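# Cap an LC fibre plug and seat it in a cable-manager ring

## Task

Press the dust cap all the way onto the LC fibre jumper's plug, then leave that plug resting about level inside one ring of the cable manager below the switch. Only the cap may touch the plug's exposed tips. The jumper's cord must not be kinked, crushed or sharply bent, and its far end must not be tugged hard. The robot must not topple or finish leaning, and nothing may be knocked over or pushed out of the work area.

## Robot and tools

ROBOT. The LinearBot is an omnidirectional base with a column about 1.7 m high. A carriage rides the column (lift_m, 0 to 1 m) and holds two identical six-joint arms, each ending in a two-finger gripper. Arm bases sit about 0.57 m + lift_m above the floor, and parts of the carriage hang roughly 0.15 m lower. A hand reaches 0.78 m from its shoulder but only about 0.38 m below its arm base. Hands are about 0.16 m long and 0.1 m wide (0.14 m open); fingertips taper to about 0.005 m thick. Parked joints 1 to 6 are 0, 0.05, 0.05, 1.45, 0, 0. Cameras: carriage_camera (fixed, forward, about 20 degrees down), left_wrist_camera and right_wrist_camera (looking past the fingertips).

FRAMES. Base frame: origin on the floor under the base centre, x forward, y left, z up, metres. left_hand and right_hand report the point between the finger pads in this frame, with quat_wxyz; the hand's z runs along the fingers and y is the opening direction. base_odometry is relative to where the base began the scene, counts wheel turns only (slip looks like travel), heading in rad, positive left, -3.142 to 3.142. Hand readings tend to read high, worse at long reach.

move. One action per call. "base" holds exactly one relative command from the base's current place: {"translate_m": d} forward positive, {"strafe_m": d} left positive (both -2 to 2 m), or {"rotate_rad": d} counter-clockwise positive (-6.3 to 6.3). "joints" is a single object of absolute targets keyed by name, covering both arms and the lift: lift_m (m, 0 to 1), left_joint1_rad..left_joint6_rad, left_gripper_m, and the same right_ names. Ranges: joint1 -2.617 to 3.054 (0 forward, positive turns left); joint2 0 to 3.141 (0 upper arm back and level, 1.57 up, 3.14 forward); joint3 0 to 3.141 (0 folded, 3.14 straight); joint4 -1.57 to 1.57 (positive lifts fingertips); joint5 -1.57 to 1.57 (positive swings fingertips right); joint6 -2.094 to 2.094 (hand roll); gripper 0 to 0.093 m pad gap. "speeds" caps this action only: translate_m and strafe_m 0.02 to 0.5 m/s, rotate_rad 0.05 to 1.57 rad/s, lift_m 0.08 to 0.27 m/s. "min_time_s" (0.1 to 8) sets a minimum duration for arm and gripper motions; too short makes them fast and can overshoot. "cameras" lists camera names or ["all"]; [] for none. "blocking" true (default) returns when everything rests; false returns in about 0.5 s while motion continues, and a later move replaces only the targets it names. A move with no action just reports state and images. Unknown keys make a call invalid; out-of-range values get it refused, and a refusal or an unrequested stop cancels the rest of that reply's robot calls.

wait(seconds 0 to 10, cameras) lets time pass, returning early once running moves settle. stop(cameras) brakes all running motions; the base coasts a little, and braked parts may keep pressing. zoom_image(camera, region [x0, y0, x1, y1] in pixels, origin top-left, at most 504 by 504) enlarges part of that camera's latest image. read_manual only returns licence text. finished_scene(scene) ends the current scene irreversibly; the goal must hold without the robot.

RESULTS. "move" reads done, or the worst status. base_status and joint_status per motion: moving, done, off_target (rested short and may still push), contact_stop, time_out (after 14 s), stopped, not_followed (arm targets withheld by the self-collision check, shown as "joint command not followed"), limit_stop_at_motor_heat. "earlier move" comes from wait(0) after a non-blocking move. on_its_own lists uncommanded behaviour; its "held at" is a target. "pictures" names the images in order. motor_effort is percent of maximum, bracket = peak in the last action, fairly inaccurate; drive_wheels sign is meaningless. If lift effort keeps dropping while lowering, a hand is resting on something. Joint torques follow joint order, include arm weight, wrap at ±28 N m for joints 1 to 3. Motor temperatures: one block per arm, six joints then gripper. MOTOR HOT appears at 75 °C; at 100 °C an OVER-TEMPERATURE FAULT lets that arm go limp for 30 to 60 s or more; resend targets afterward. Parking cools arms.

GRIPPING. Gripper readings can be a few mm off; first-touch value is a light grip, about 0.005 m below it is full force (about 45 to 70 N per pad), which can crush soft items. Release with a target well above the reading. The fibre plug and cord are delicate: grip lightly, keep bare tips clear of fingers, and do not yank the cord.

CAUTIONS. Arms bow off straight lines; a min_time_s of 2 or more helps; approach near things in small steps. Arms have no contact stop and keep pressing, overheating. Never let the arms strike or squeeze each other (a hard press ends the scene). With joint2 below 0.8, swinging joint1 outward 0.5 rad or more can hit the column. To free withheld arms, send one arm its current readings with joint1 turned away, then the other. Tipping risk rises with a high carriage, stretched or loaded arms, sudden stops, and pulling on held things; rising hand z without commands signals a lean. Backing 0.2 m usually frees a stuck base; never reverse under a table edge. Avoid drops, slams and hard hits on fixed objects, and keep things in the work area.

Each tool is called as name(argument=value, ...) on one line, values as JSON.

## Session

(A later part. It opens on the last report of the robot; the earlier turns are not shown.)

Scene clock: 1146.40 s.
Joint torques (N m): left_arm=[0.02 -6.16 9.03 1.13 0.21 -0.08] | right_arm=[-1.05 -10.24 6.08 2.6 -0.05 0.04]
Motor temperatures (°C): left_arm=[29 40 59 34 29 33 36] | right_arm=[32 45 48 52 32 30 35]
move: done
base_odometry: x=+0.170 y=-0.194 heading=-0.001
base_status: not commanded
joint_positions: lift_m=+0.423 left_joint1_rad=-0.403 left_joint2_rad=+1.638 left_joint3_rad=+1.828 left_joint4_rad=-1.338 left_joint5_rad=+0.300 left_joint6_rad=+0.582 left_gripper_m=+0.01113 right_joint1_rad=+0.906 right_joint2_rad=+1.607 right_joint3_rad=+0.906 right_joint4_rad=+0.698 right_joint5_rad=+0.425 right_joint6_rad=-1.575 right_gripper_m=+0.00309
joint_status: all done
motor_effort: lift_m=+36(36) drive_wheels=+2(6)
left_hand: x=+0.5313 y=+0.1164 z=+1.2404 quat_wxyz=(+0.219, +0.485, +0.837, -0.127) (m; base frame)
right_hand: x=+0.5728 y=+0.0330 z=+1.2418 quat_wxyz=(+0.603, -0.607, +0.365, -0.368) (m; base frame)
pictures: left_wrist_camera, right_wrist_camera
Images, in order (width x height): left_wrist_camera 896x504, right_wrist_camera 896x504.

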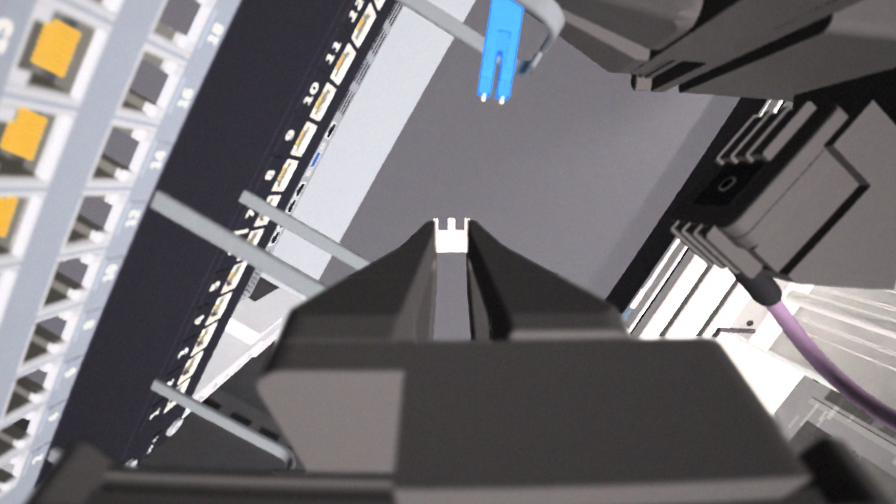

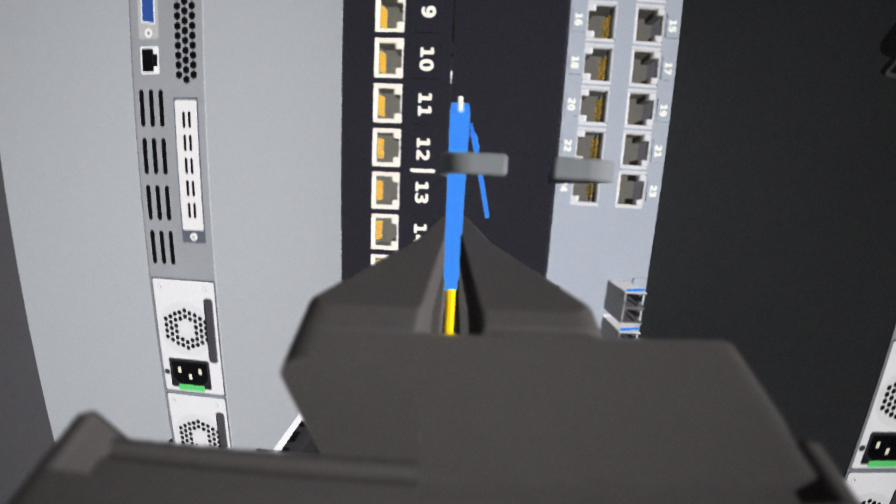

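move(joints={"left_joint1_rad": -0.424, "left_joint2_rad": 1.717, "left_joint3_rad": 1.937, "left_joint4_rad": -1.39, "left_joint5_rad": 0.3745, "left_joint6_rad": 0.728}, min_time_s=2.5, cameras=["left_wrist_camera", "right_wrist_camera"])

zoom_image(camera="left_wrist_camera", region=[370, 60, 530, 270])

zoom_image(camera="right_wrist_camera", region=[372, 0, 552, 250])

Scene clock: 1176.27 s.
Joint torques (N m): left_arm=[-0.64 -5.72 9.92 0.93 0.39 0.12] | right_arm=[-1.05 -10.25 6.05 2.6 -0.05 0.05]
Motor temperatures (°C): left_arm=[29 40 57 34 29 33 36] | right_arm=[32 47 47 54 32 30 36]
move: done
base_odometry: x=+0.170 y=-0.194 heading=-0.001
base_status: not commanded
joint_positions: lift_m=+0.423 left_joint1_rad=-0.416 left_joint2_rad=+1.704 left_joint3_rad=+1.903 left_joint4_rad=-1.381 left_joint5_rad=+0.362 left_joint6_rad=+0.717 left_gripper_m=+0.01113 right_joint1_rad=+0.906 right_joint2_rad=+1.607 right_joint3_rad=+0.906 right_joint4_rad=+0.698 right_joint5_rad=+0.424 right_joint6_rad=-1.575 right_gripper_m=+0.00309
joint_status: all done
motor_effort: lift_m=+35(36) drive_wheels=+4(6)
left_hand: x=+0.5317 y=+0.0998 z=+1.2408 quat_wxyz=(+0.214, +0.547, +0.796, -0.146) (m; base frame)
right_hand: x=+0.5729 y=+0.0329 z=+1.2418 quat_wxyz=(+0.603, -0.607, +0.365, -0.368) (m; base frame)
pictures: left_wrist_camera, right_wrist_camera
Images, in order (width x height): left_wrist_camera 896x504, right_wrist_camera 896x504.

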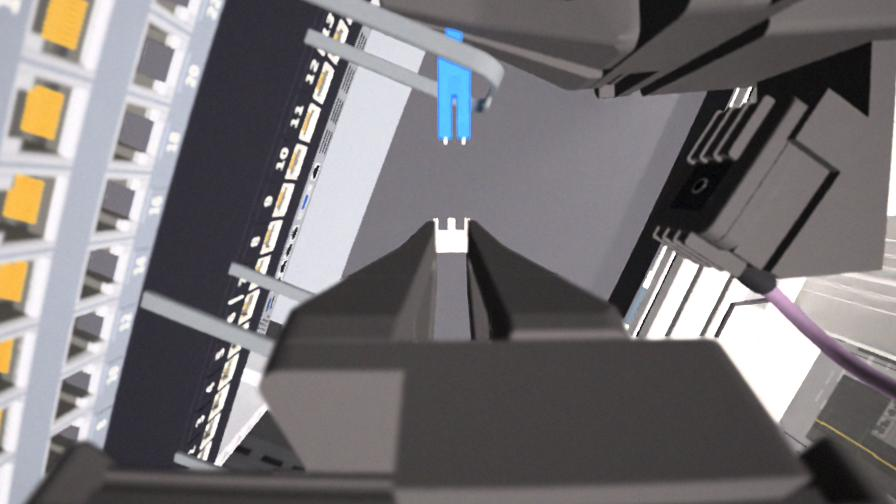

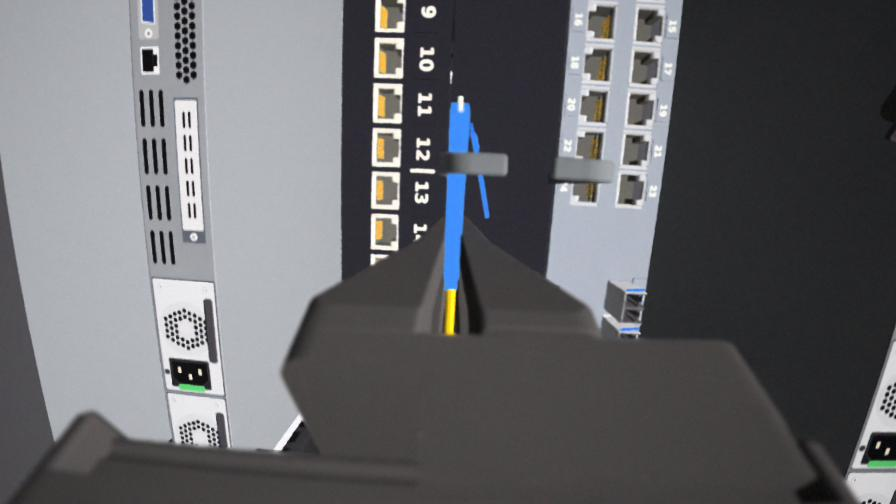

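Scaled by 2.400 from the camera's 896x504 image, which has a finer 1280x720 frame.

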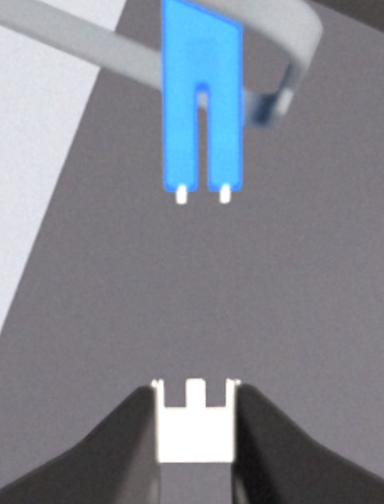

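Scaled by 2.016 from the camera's 896x504 image, which has a finer 1280x720 frame.

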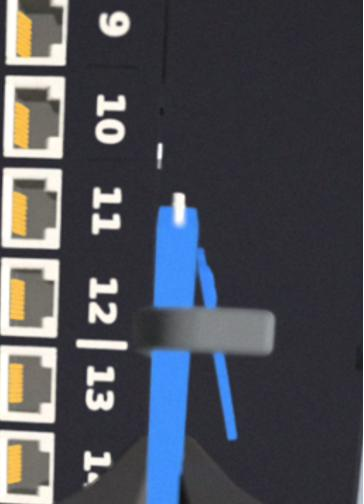

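move(joints={"left_joint1_rad": -0.463, "left_joint2_rad": 1.763, "left_joint3_rad": 1.992, "left_joint4_rad": -1.362, "left_joint5_rad": 0.334, "left_joint6_rad": 0.6665}, min_time_s=2.5, cameras=["left_wrist_camera", "right_wrist_camera"])

zoom_image(camera="left_wrist_camera", region=[370, 100, 530, 270])

zoom_image(camera="right_wrist_camera", region=[372, 0, 552, 250])

Scene clock: 1194.47 s.
Joint torques (N m): left_arm=[-0.51 -5.97 9.76 1.27 0.11 -0.08] | right_arm=[-0.99 -10.25 6.06 2.61 -0.04 0.05]
Motor temperatures (°C): left_arm=[29 40 60 34 29 33 36] | right_arm=[32 48 46 54 32 30 36]
move: done
base_odometry: x=+0.170 y=-0.194 heading=-0.001
base_status: not commanded
joint_positions: lift_m=+0.423 left_joint1_rad=-0.456 left_joint2_rad=+1.748 left_joint3_rad=+1.960 left_joint4_rad=-1.381 left_joint5_rad=+0.351 left_joint6_rad=+0.677 left_gripper_m=+0.01111 right_joint1_rad=+0.906 right_joint2_rad=+1.607 right_joint3_rad=+0.906 right_joint4_rad=+0.698 right_joint5_rad=+0.424 right_joint6_rad=-1.575 right_gripper_m=+0.00309
joint_status: all done
motor_effort: lift_m=+36(36) drive_wheels=+4(9)
left_hand: x=+0.5356 y=+0.0831 z=+1.2422 quat_wxyz=(+0.213, +0.547, +0.796, -0.149) (m; base frame)
right_hand: x=+0.5729 y=+0.0330 z=+1.2418 quat_wxyz=(+0.603, -0.607, +0.365, -0.367) (m; base frame)
pictures: left_wrist_camera, right_wrist_camera
Images, in order (width x height): left_wrist_camera 896x504, right_wrist_camera 896x504.

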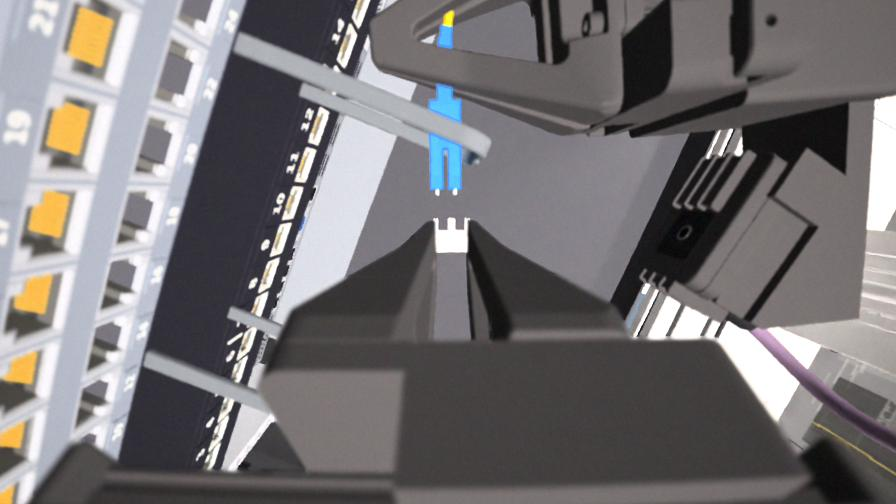

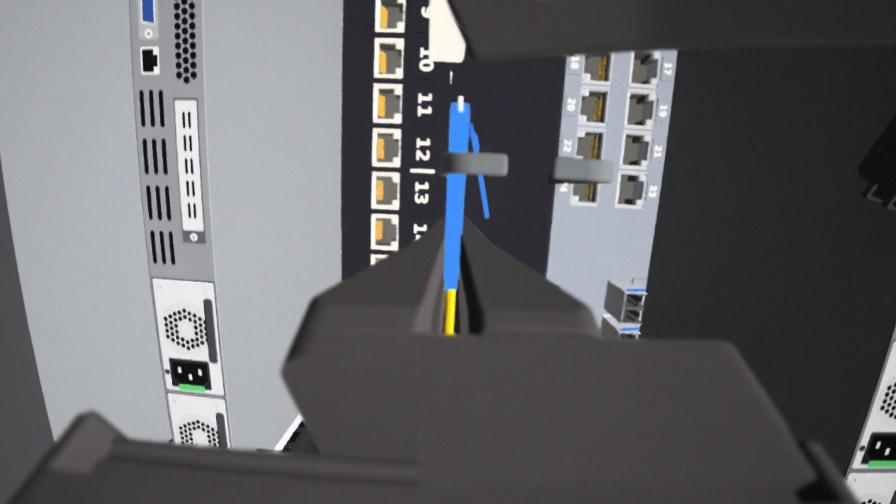

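Scaled by 2.965 from the camera's 896x504 image, which has a finer 1280x720 frame.

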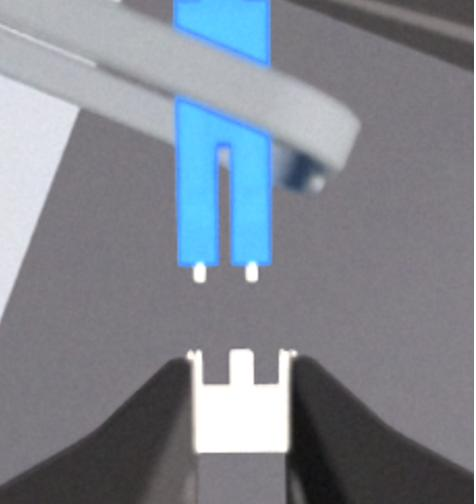

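Scaled by 2.016 from the camera's 896x504 image, which has a finer 1280x720 frame.

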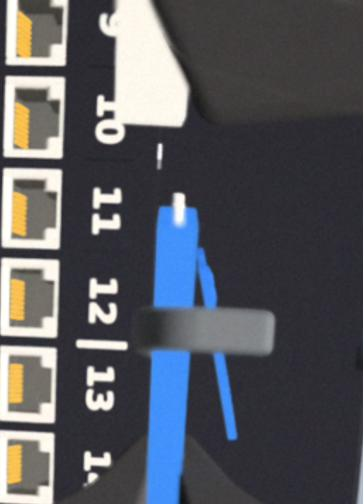

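move(joints={"left_joint1_rad": -0.445, "left_joint2_rad": 1.7735, "left_joint3_rad": 2.017, "left_joint4_rad": -1.406}, min_time_s=1, cameras=["left_wrist_camera", "right_wrist_camera"])

zoom_image(camera="left_wrist_camera", region=[370, 100, 530, 270])

zoom_image(camera="right_wrist_camera", region=[372, 0, 552, 250])

Scene clock: 1214.43 s.
Joint torques (N m): left_arm=[0.76 -6.13 9.83 0.95 0.14 -0.07] | right_arm=[-1.01 -10.25 6.05 2.6 -0.04 0.05]
Motor temperatures (°C): left_arm=[29 41 61 35 29 33 36] | right_arm=[32 49 46 54 31 30 36]
move: done
base_odometry: x=+0.170 y=-0.194 heading=-0.001
base_status: not commanded
joint_positions: lift_m=+0.423 left_joint1_rad=-0.453 left_joint2_rad=+1.761 left_joint3_rad=+1.984 left_joint4_rad=-1.395 left_joint5_rad=+0.347 left_joint6_rad=+0.677 left_gripper_m=+0.01111 right_joint1_rad=+0.906 right_joint2_rad=+1.607 right_joint3_rad=+0.906 right_joint4_rad=+0.698 right_joint5_rad=+0.424 right_joint6_rad=-1.575 right_gripper_m=+0.00309
joint_status: all done
motor_effort: lift_m=+35(36) drive_wheels=+0(6)
left_hand: x=+0.5380 y=+0.0839 z=+1.2438 quat_wxyz=(+0.213, +0.546, +0.797, -0.146) (m; base frame)
right_hand: x=+0.5729 y=+0.0330 z=+1.2418 quat_wxyz=(+0.603, -0.607, +0.365, -0.367) (m; base frame)
pictures: left_wrist_camera, right_wrist_camera
Images, in order (width x height): left_wrist_camera 896x504, right_wrist_camera 896x504.

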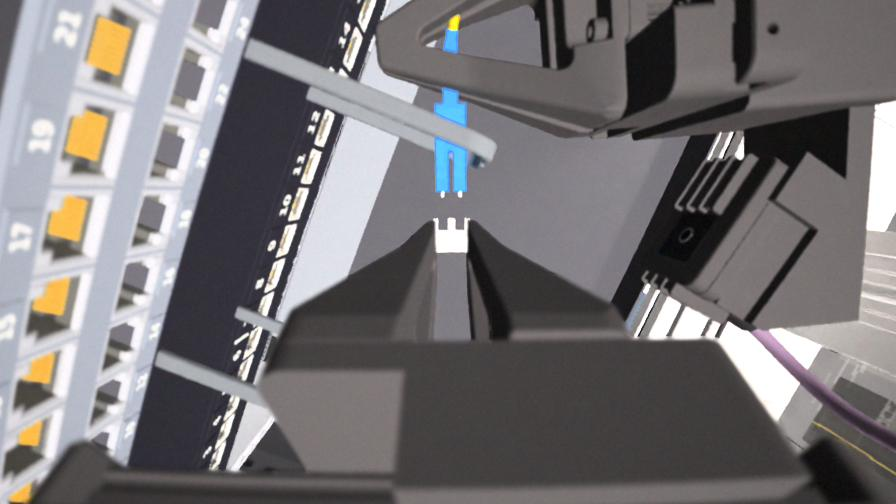

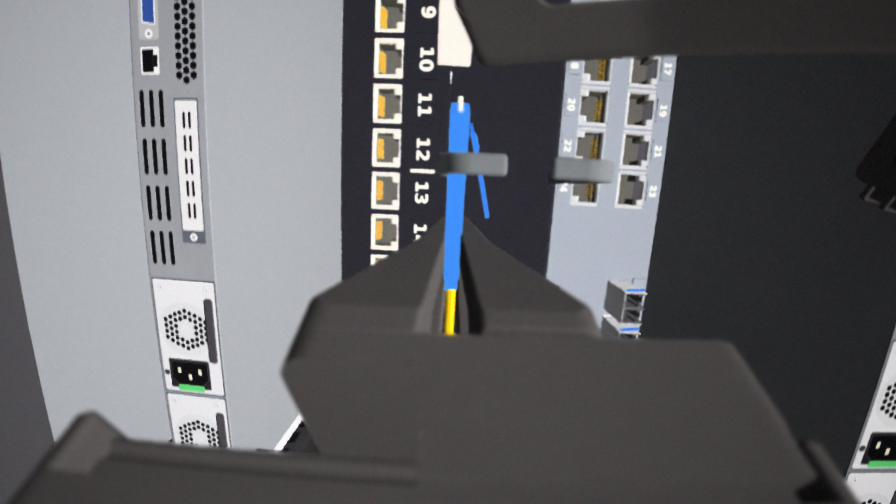

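Scaled by 2.965 from the camera's 896x504 image, which has a finer 1280x720 frame.

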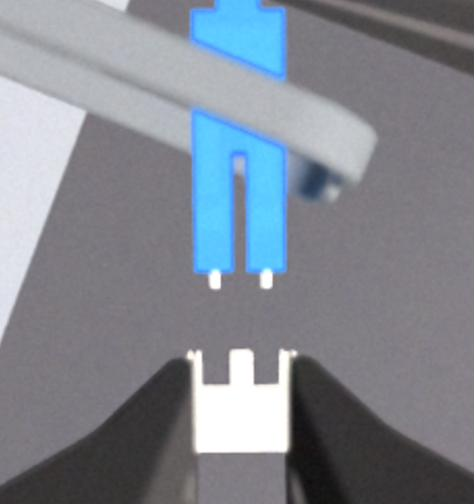

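Scaled by 2.016 from the camera's 896x504 image, which has a finer 1280x720 frame.

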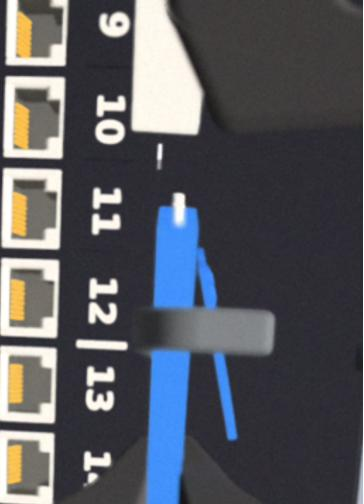

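move(joints={"left_joint1_rad": -0.4696, "left_joint2_rad": 1.7847, "left_joint3_rad": 2.0362, "left_joint5_rad": 0.3305, "left_joint6_rad": 0.6577}, min_time_s=1, cameras=["left_wrist_camera", "right_wrist_camera"])

zoom_image(camera="left_wrist_camera", region=[370, 100, 530, 270])

zoom_image(camera="right_wrist_camera", region=[372, 0, 552, 250])

Scene clock: 1236.13 s.
Joint torques (N m): left_arm=[-0.61 -6.26 9.81 0.97 0.14 -0.1] | right_arm=[-0.99 -10.24 6.06 2.6 -0.04 0.05]
Motor temperatures (°C): left_arm=[29 41 60 35 29 33 36] | right_arm=[32 49 46 55 31 30 36]
move: done
base_odometry: x=+0.170 y=-0.194 heading=-0.001
base_status: not commanded
joint_positions: lift_m=+0.423 left_joint1_rad=-0.462 left_joint2_rad=+1.772 left_joint3_rad=+2.003 left_joint4_rad=-1.397 left_joint5_rad=+0.343 left_joint6_rad=+0.669 left_gripper_m=+0.01111 right_joint1_rad=+0.906 right_joint2_rad=+1.607 right_joint3_rad=+0.906 right_joint4_rad=+0.698 right_joint5_rad=+0.424 right_joint6_rad=-1.575 right_gripper_m=+0.00309
joint_status: all done
motor_effort: lift_m=+35(36) drive_wheels=+6(6)
left_hand: x=+0.5393 y=+0.0802 z=+1.2456 quat_wxyz=(+0.214, +0.546, +0.797, -0.146) (m; base frame)
right_hand: x=+0.5729 y=+0.0330 z=+1.2418 quat_wxyz=(+0.603, -0.607, +0.365, -0.367) (m; base frame)
pictures: left_wrist_camera, right_wrist_camera
Images, in order (width x height): left_wrist_camera 896x504, right_wrist_camera 896x504.

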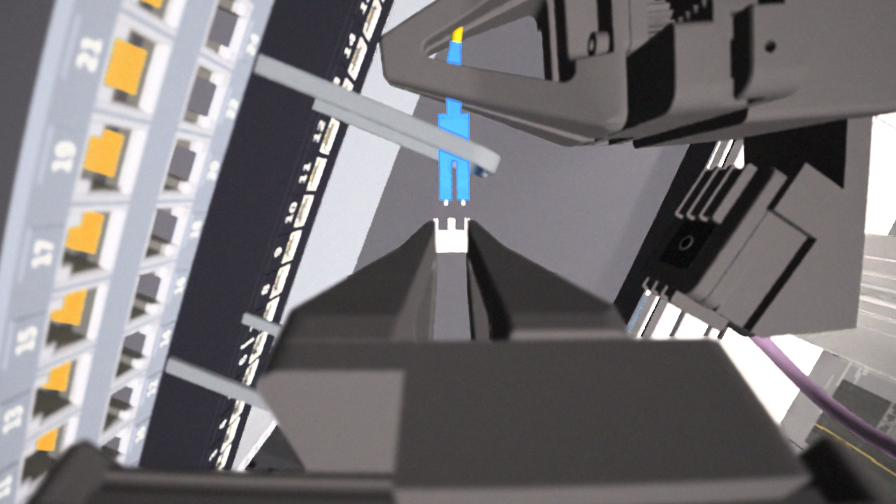

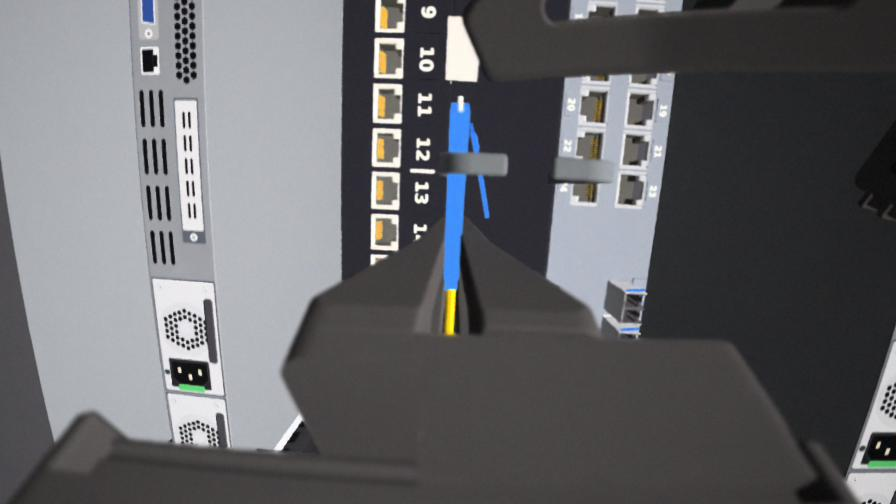

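Scaled by 2.965 from the camera's 896x504 image, which has a finer 1280x720 frame.

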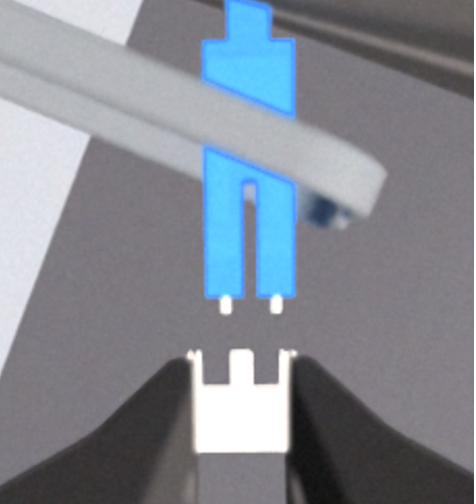

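Scaled by 2.016 from the camera's 896x504 image, which has a finer 1280x720 frame.

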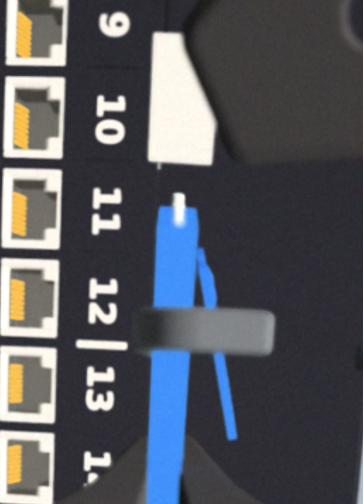

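move(joints={"left_joint1_rad": -0.4778, "left_joint2_rad": 1.7914, "left_joint3_rad": 2.0442, "left_joint5_rad": 0.3286, "left_joint6_rad": 0.6524}, min_time_s=1, cameras=["left_wrist_camera", "right_wrist_camera"])

zoom_image(camera="left_wrist_camera", region=[370, 100, 530, 270])

zoom_image(camera="right_wrist_camera", region=[372, 0, 552, 250])

Scene clock: 1249.60 s.
Joint torques (N m): left_arm=[-0.65 -6.3 9.77 0.97 0.14 -0.09] | right_arm=[-1.01 -10.24 6.08 2.61 -0.03 0.04]
Motor temperatures (°C): left_arm=[29 41 60 35 29 33 36] | right_arm=[32 49 45 55 31 30 36]
move: done
base_odometry: x=+0.170 y=-0.194 heading=-0.001
base_status: not commanded
joint_positions: lift_m=+0.423 left_joint1_rad=-0.469 left_joint2_rad=+1.779 left_joint3_rad=+2.011 left_joint4_rad=-1.398 left_joint5_rad=+0.341 left_joint6_rad=+0.664 left_gripper_m=+0.01111 right_joint1_rad=+0.906 right_joint2_rad=+1.607 right_joint3_rad=+0.906 right_joint4_rad=+0.698 right_joint5_rad=+0.424 right_joint6_rad=-1.575 right_gripper_m=+0.00309
joint_status: all done
motor_effort: lift_m=+35(36) drive_wheels=+3(6)
left_hand: x=+0.5394 y=+0.0772 z=+1.2455 quat_wxyz=(+0.214, +0.547, +0.796, -0.146) (m; base frame)
right_hand: x=+0.5729 y=+0.0330 z=+1.2418 quat_wxyz=(+0.603, -0.607, +0.365, -0.367) (m; base frame)
pictures: left_wrist_camera, right_wrist_camera
Images, in order (width x height): left_wrist_camera 896x504, right_wrist_camera 896x504.

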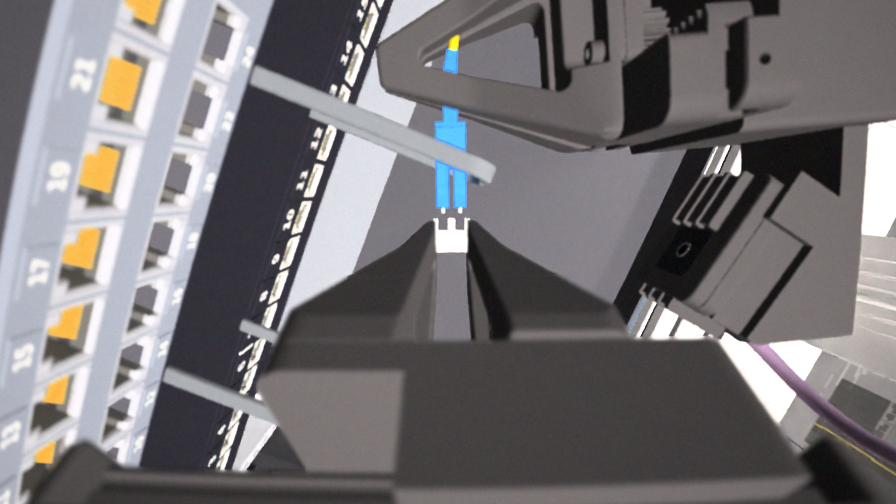

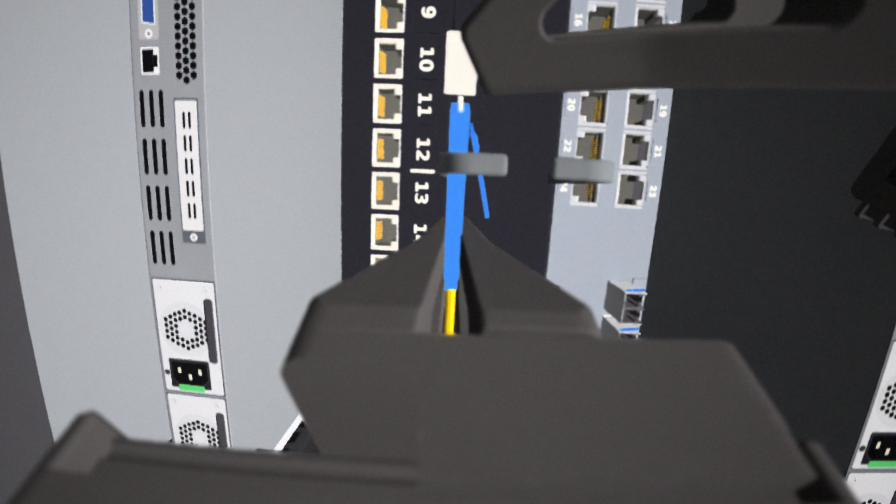

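Scaled by 2.965 from the camera's 896x504 image, which has a finer 1280x720 frame.

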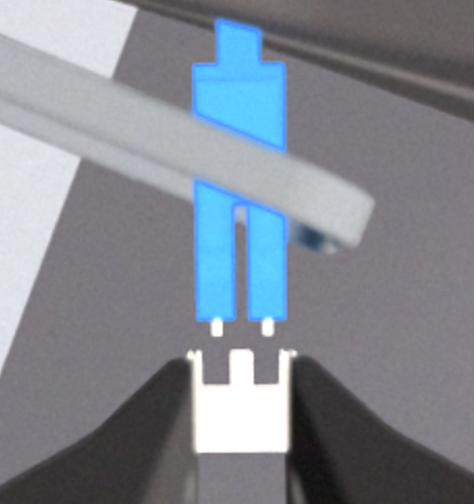

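Scaled by 2.016 from the camera's 896x504 image, which has a finer 1280x720 frame.

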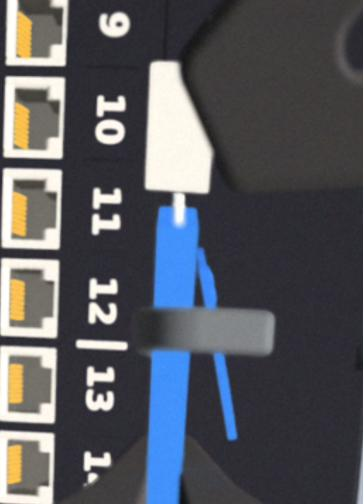

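move(joints={"left_joint1_rad": -0.4864, "left_joint2_rad": 1.8026, "left_joint3_rad": 2.0578, "left_joint5_rad": 0.3254, "left_joint6_rad": 0.6436}, min_time_s=1, cameras=["left_wrist_camera", "right_wrist_camera"])

zoom_image(camera="left_wrist_camera", region=[370, 100, 530, 270])

zoom_image(camera="right_wrist_camera", region=[372, 0, 552, 250])

Scene clock: 1259.70 s.
Joint torques (N m): left_arm=[-0.62 -6.37 9.81 0.99 0.14 -0.08] | right_arm=[-0.99 -10.24 6.05 2.6 -0.04 0.05]
Motor temperatures (°C): left_arm=[29 41 60 35 29 33 36] | right_arm=[32 49 45 55 31 30 36]
move: done
base_odometry: x=+0.170 y=-0.194 heading=-0.001
base_status: not commanded
joint_positions: lift_m=+0.423 left_joint1_rad=-0.478 left_joint2_rad=+1.790 left_joint3_rad=+2.024 left_joint4_rad=-1.398 left_joint5_rad=+0.338 left_joint6_rad=+0.654 left_gripper_m=+0.01111 right_joint1_rad=+0.906 right_joint2_rad=+1.607 right_joint3_rad=+0.906 right_joint4_rad=+0.698 right_joint5_rad=+0.424 right_joint6_rad=-1.575 right_gripper_m=+0.00309
joint_status: all done
motor_effort: lift_m=+36(36) drive_wheels=-2(7)
left_hand: x=+0.5403 y=+0.0736 z=+1.2454 quat_wxyz=(+0.213, +0.547, +0.797, -0.147) (m; base frame)
right_hand: x=+0.5729 y=+0.0330 z=+1.2418 quat_wxyz=(+0.603, -0.607, +0.365, -0.367) (m; base frame)
pictures: left_wrist_camera, right_wrist_camera
Images, in order (width x height): left_wrist_camera 896x504, right_wrist_camera 896x504.

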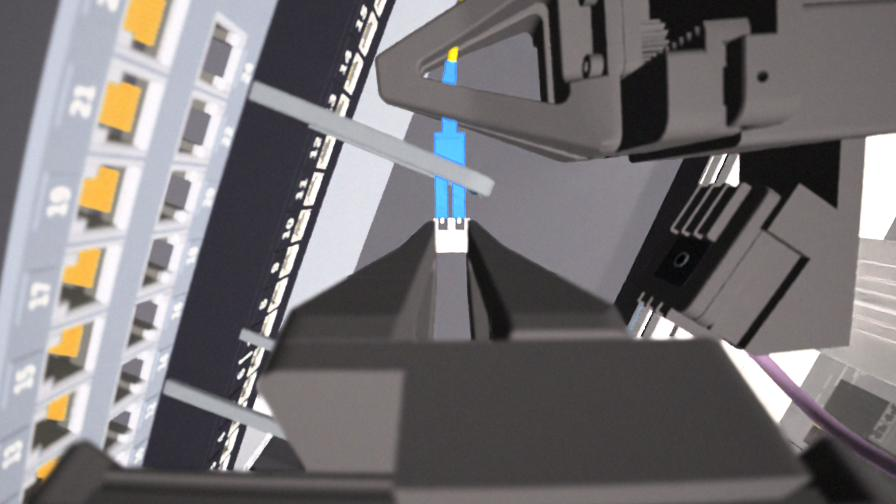

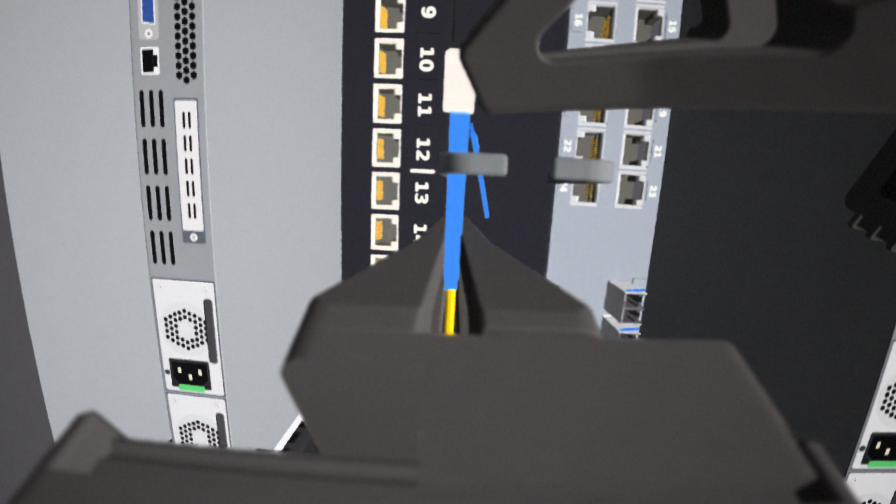

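Scaled by 2.965 from the camera's 896x504 image, which has a finer 1280x720 frame.

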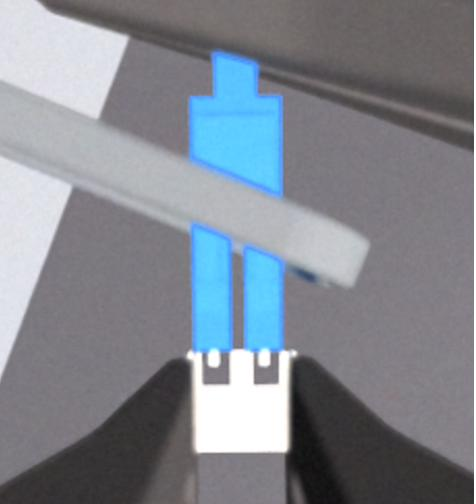

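Scaled by 2.016 from the camera's 896x504 image, which has a finer 1280x720 frame.

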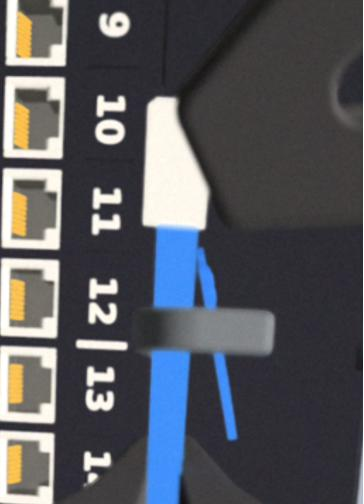

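move(joints={"left_joint1_rad": -0.4934, "left_joint2_rad": 1.8144, "left_joint3_rad": 2.0727, "left_joint5_rad": 0.3222, "left_joint6_rad": 0.6356}, min_time_s=1, cameras=["left_wrist_camera", "right_wrist_camera"])

zoom_image(camera="left_wrist_camera", region=[370, 100, 530, 270])

zoom_image(camera="right_wrist_camera", region=[372, 0, 552, 250])

Scene clock: 1268.03 s.
Joint torques (N m): left_arm=[-0.73 -6.37 9.76 1.03 0.16 -0.09] | right_arm=[-1.02 -10.22 6.08 2.61 -0.03 0.05]
Motor temperatures (°C): left_arm=[29 41 60 35 29 33 36] | right_arm=[32 49 45 55 31 30 36]
move: done
base_odometry: x=+0.170 y=-0.194 heading=-0.001
base_status: not commanded
joint_positions: lift_m=+0.423 left_joint1_rad=-0.484 left_joint2_rad=+1.800 left_joint3_rad=+2.039 left_joint4_rad=-1.402 left_joint5_rad=+0.332 left_joint6_rad=+0.647 left_gripper_m=+0.01111 right_joint1_rad=+0.906 right_joint2_rad=+1.607 right_joint3_rad=+0.906 right_joint4_rad=+0.698 right_joint5_rad=+0.424 right_joint6_rad=-1.575 right_gripper_m=+0.00309
joint_status: all done
motor_effort: lift_m=+35(36) drive_wheels=+5(7)
left_hand: x=+0.5416 y=+0.0713 z=+1.2454 quat_wxyz=(+0.212, +0.546, +0.798, -0.145) (m; base frame)
right_hand: x=+0.5729 y=+0.0330 z=+1.2418 quat_wxyz=(+0.603, -0.607, +0.365, -0.367) (m; base frame)
pictures: left_wrist_camera, right_wrist_camera
Images, in order (width x height): left_wrist_camera 896x504, right_wrist_camera 896x504.

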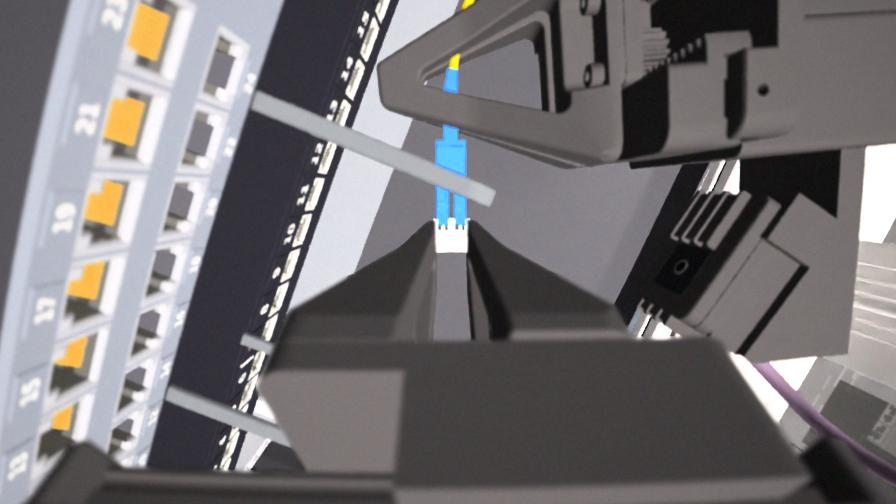

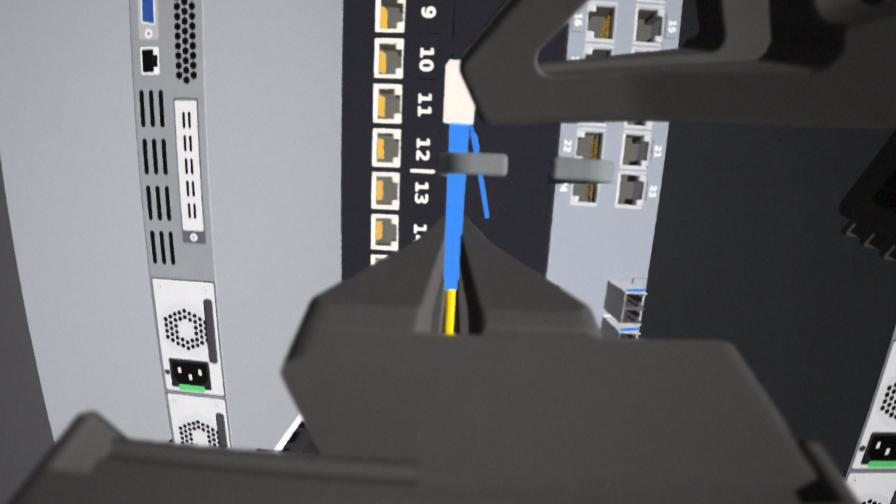

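Scaled by 2.965 from the camera's 896x504 image, which has a finer 1280x720 frame.

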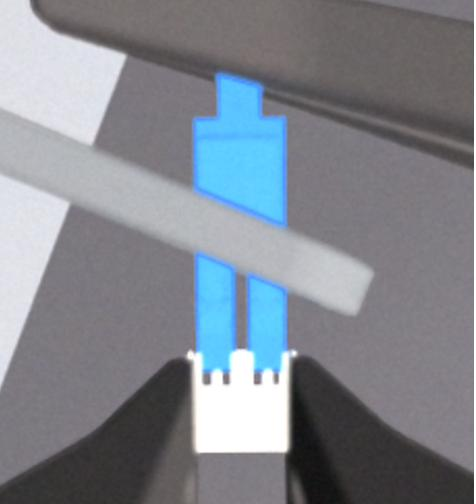

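Scaled by 2.016 from the camera's 896x504 image, which has a finer 1280x720 frame.

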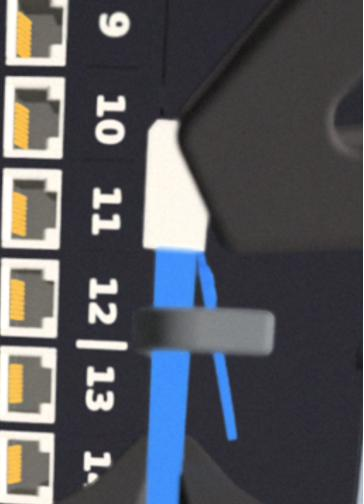

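move(joints={"left_joint1_rad": -0.5016, "left_joint2_rad": 1.8262, "left_joint3_rad": 2.0869, "left_joint4_rad": -1.398, "left_joint5_rad": 0.319, "left_joint6_rad": 0.627}, min_time_s=1, cameras=["left_wrist_camera", "right_wrist_camera"])

zoom_image(camera="left_wrist_camera", region=[370, 100, 530, 270])

zoom_image(camera="right_wrist_camera", region=[372, 0, 552, 250])

Scene clock: 1278.27 s.
Joint torques (N m): left_arm=[-0.91 -6.23 9.74 1.2 0.21 -0.09] | right_arm=[-0.96 -10.24 6.05 2.6 -0.04 0.05]
Motor temperatures (°C): left_arm=[29 41 60 35 29 33 36] | right_arm=[32 49 45 55 31 30 36]
move: done
base_odometry: x=+0.170 y=-0.194 heading=-0.001
base_status: not commanded
joint_positions: lift_m=+0.423 left_joint1_rad=-0.490 left_joint2_rad=+1.809 left_joint3_rad=+2.054 left_joint4_rad=-1.409 left_joint5_rad=+0.324 left_joint6_rad=+0.638 left_gripper_m=+0.01111 right_joint1_rad=+0.906 right_joint2_rad=+1.607 right_joint3_rad=+0.906 right_joint4_rad=+0.698 right_joint5_rad=+0.424 right_joint6_rad=-1.575 right_gripper_m=+0.00309
joint_status: all done
motor_effort: lift_m=+36(36) drive_wheels=+3(6)
left_hand: x=+0.5422 y=+0.0699 z=+1.2455 quat_wxyz=(+0.210, +0.544, +0.800, -0.143) (m; base frame)
right_hand: x=+0.5729 y=+0.0330 z=+1.2418 quat_wxyz=(+0.603, -0.607, +0.365, -0.367) (m; base frame)
pictures: left_wrist_camera, right_wrist_camera
Images, in order (width x height): left_wrist_camera 896x504, right_wrist_camera 896x504.

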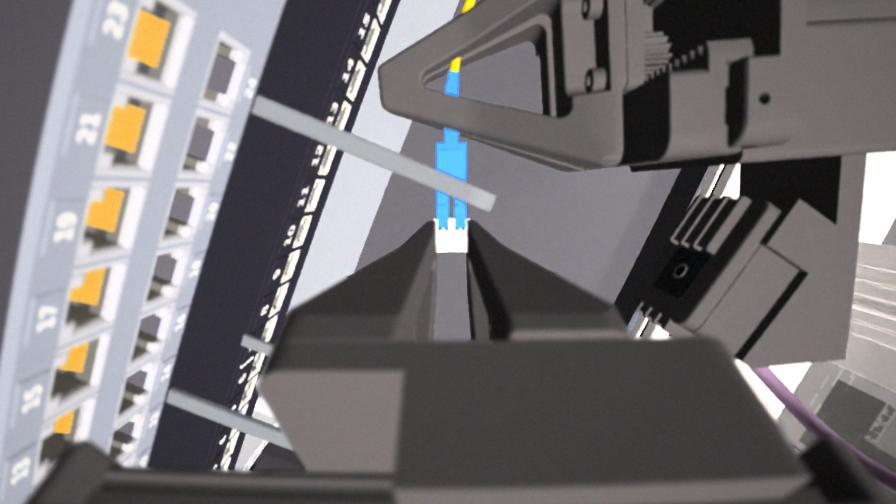

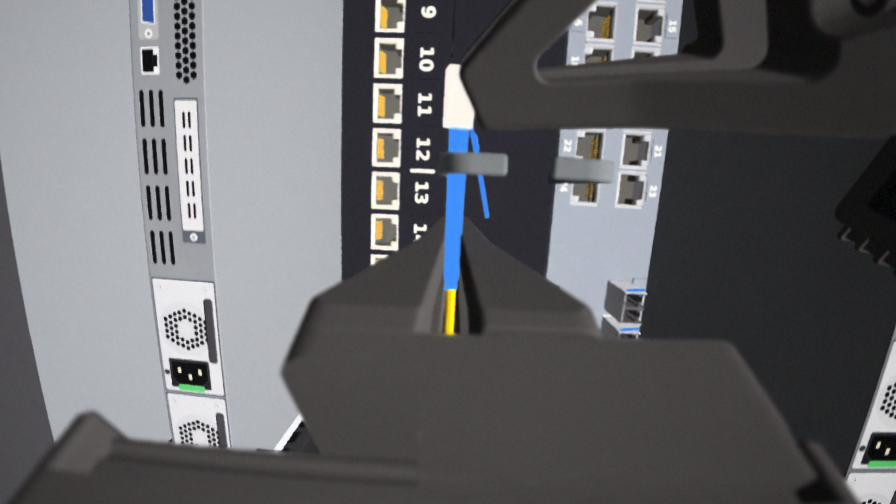

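Scaled by 2.965 from the camera's 896x504 image, which has a finer 1280x720 frame.

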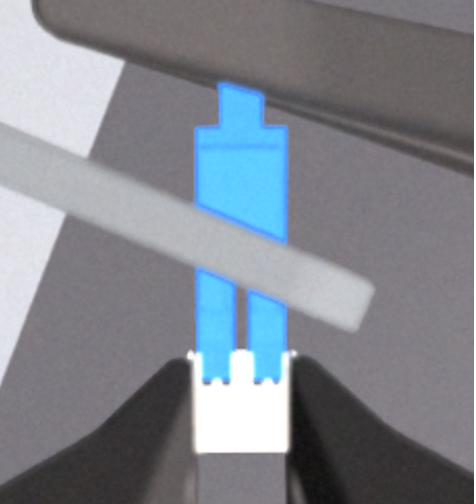

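Scaled by 2.016 from the camera's 896x504 image, which has a finer 1280x720 frame.

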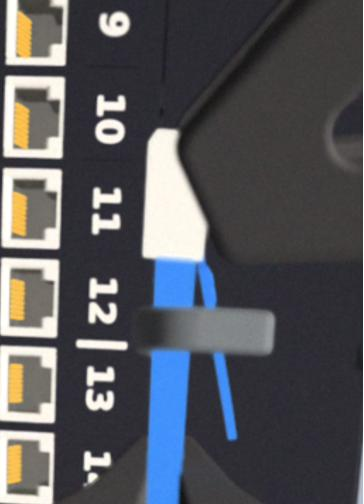

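move(joints={"left_joint1_rad": -0.5096, "left_joint2_rad": 1.839, "left_joint3_rad": 2.102, "left_joint4_rad": -1.388, "left_joint5_rad": 0.322, "left_joint6_rad": 0.62}, min_time_s=1, cameras=["left_wrist_camera", "right_wrist_camera"])

zoom_image(camera="left_wrist_camera", region=[370, 100, 530, 270])

zoom_image(camera="right_wrist_camera", region=[372, 0, 552, 250])

Scene clock: 1296.13 s.
Joint torques (N m): left_arm=[-1.21 -5.98 9.66 1.41 0.31 -0.09] | right_arm=[-0.98 -10.22 6.06 2.61 -0.04 0.05]
Motor temperatures (°C): left_arm=[29 42 61 35 29 33 36] | right_arm=[32 49 45 55 31 30 36]
move: done
base_odometry: x=+0.170 y=-0.194 heading=-0.001
base_status: not commanded
joint_positions: lift_m=+0.423 left_joint1_rad=-0.493 left_joint2_rad=+1.819 left_joint3_rad=+2.069 left_joint4_rad=-1.420 left_joint5_rad=+0.316 left_joint6_rad=+0.631 left_gripper_m=+0.01111 right_joint1_rad=+0.906 right_joint2_rad=+1.607 right_joint3_rad=+0.906 right_joint4_rad=+0.698 right_joint5_rad=+0.424 right_joint6_rad=-1.575 right_gripper_m=+0.00309
joint_status: all done
motor_effort: lift_m=+35(36) drive_wheels=+1(6)
left_hand: x=+0.5427 y=+0.0694 z=+1.2454 quat_wxyz=(+0.207, +0.542, +0.802, -0.140) (m; base frame)
right_hand: x=+0.5729 y=+0.0330 z=+1.2418 quat_wxyz=(+0.603, -0.607, +0.365, -0.367) (m; base frame)
pictures: left_wrist_camera, right_wrist_camera
Images, in order (width x height): left_wrist_camera 896x504, right_wrist_camera 896x504.

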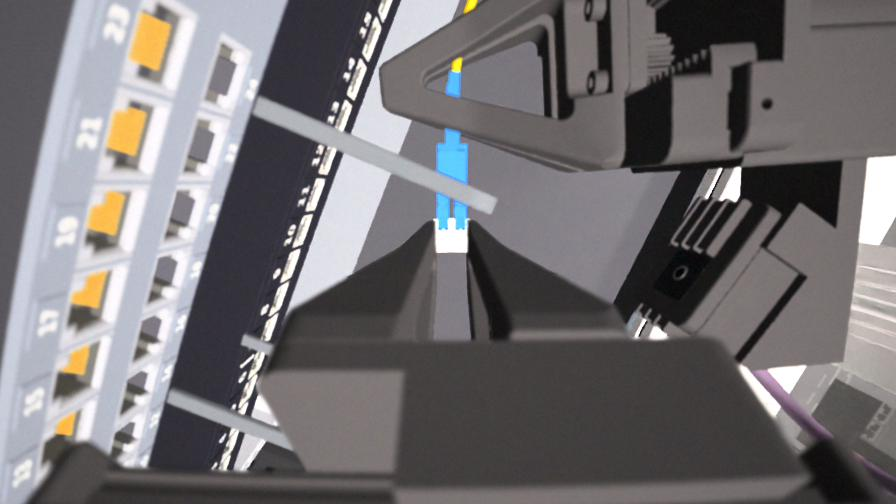

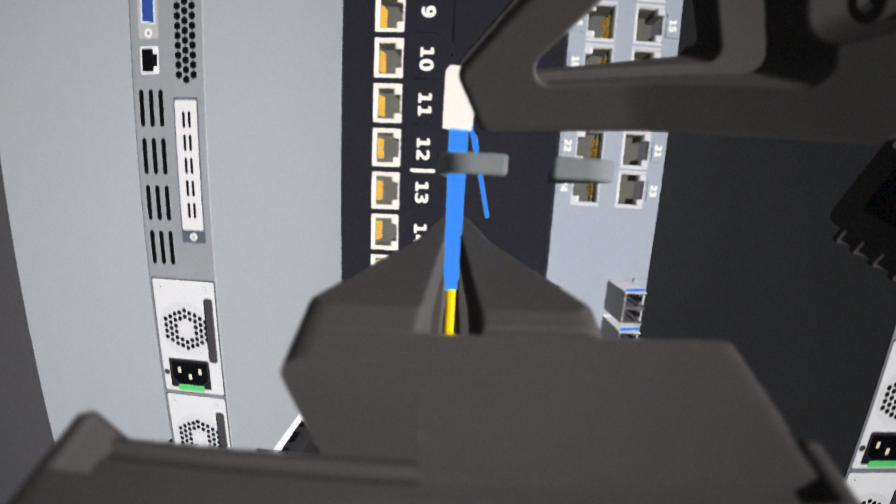

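Scaled by 2.965 from the camera's 896x504 image, which has a finer 1280x720 frame.

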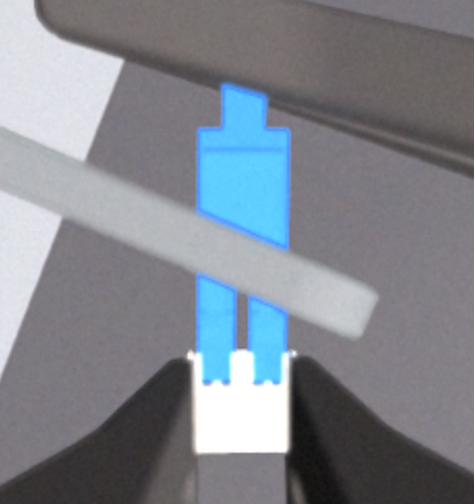

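Scaled by 2.016 from the camera's 896x504 image, which has a finer 1280x720 frame.

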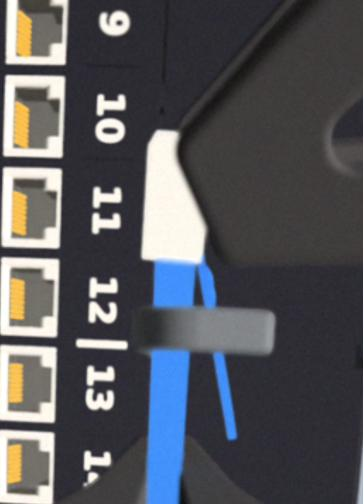

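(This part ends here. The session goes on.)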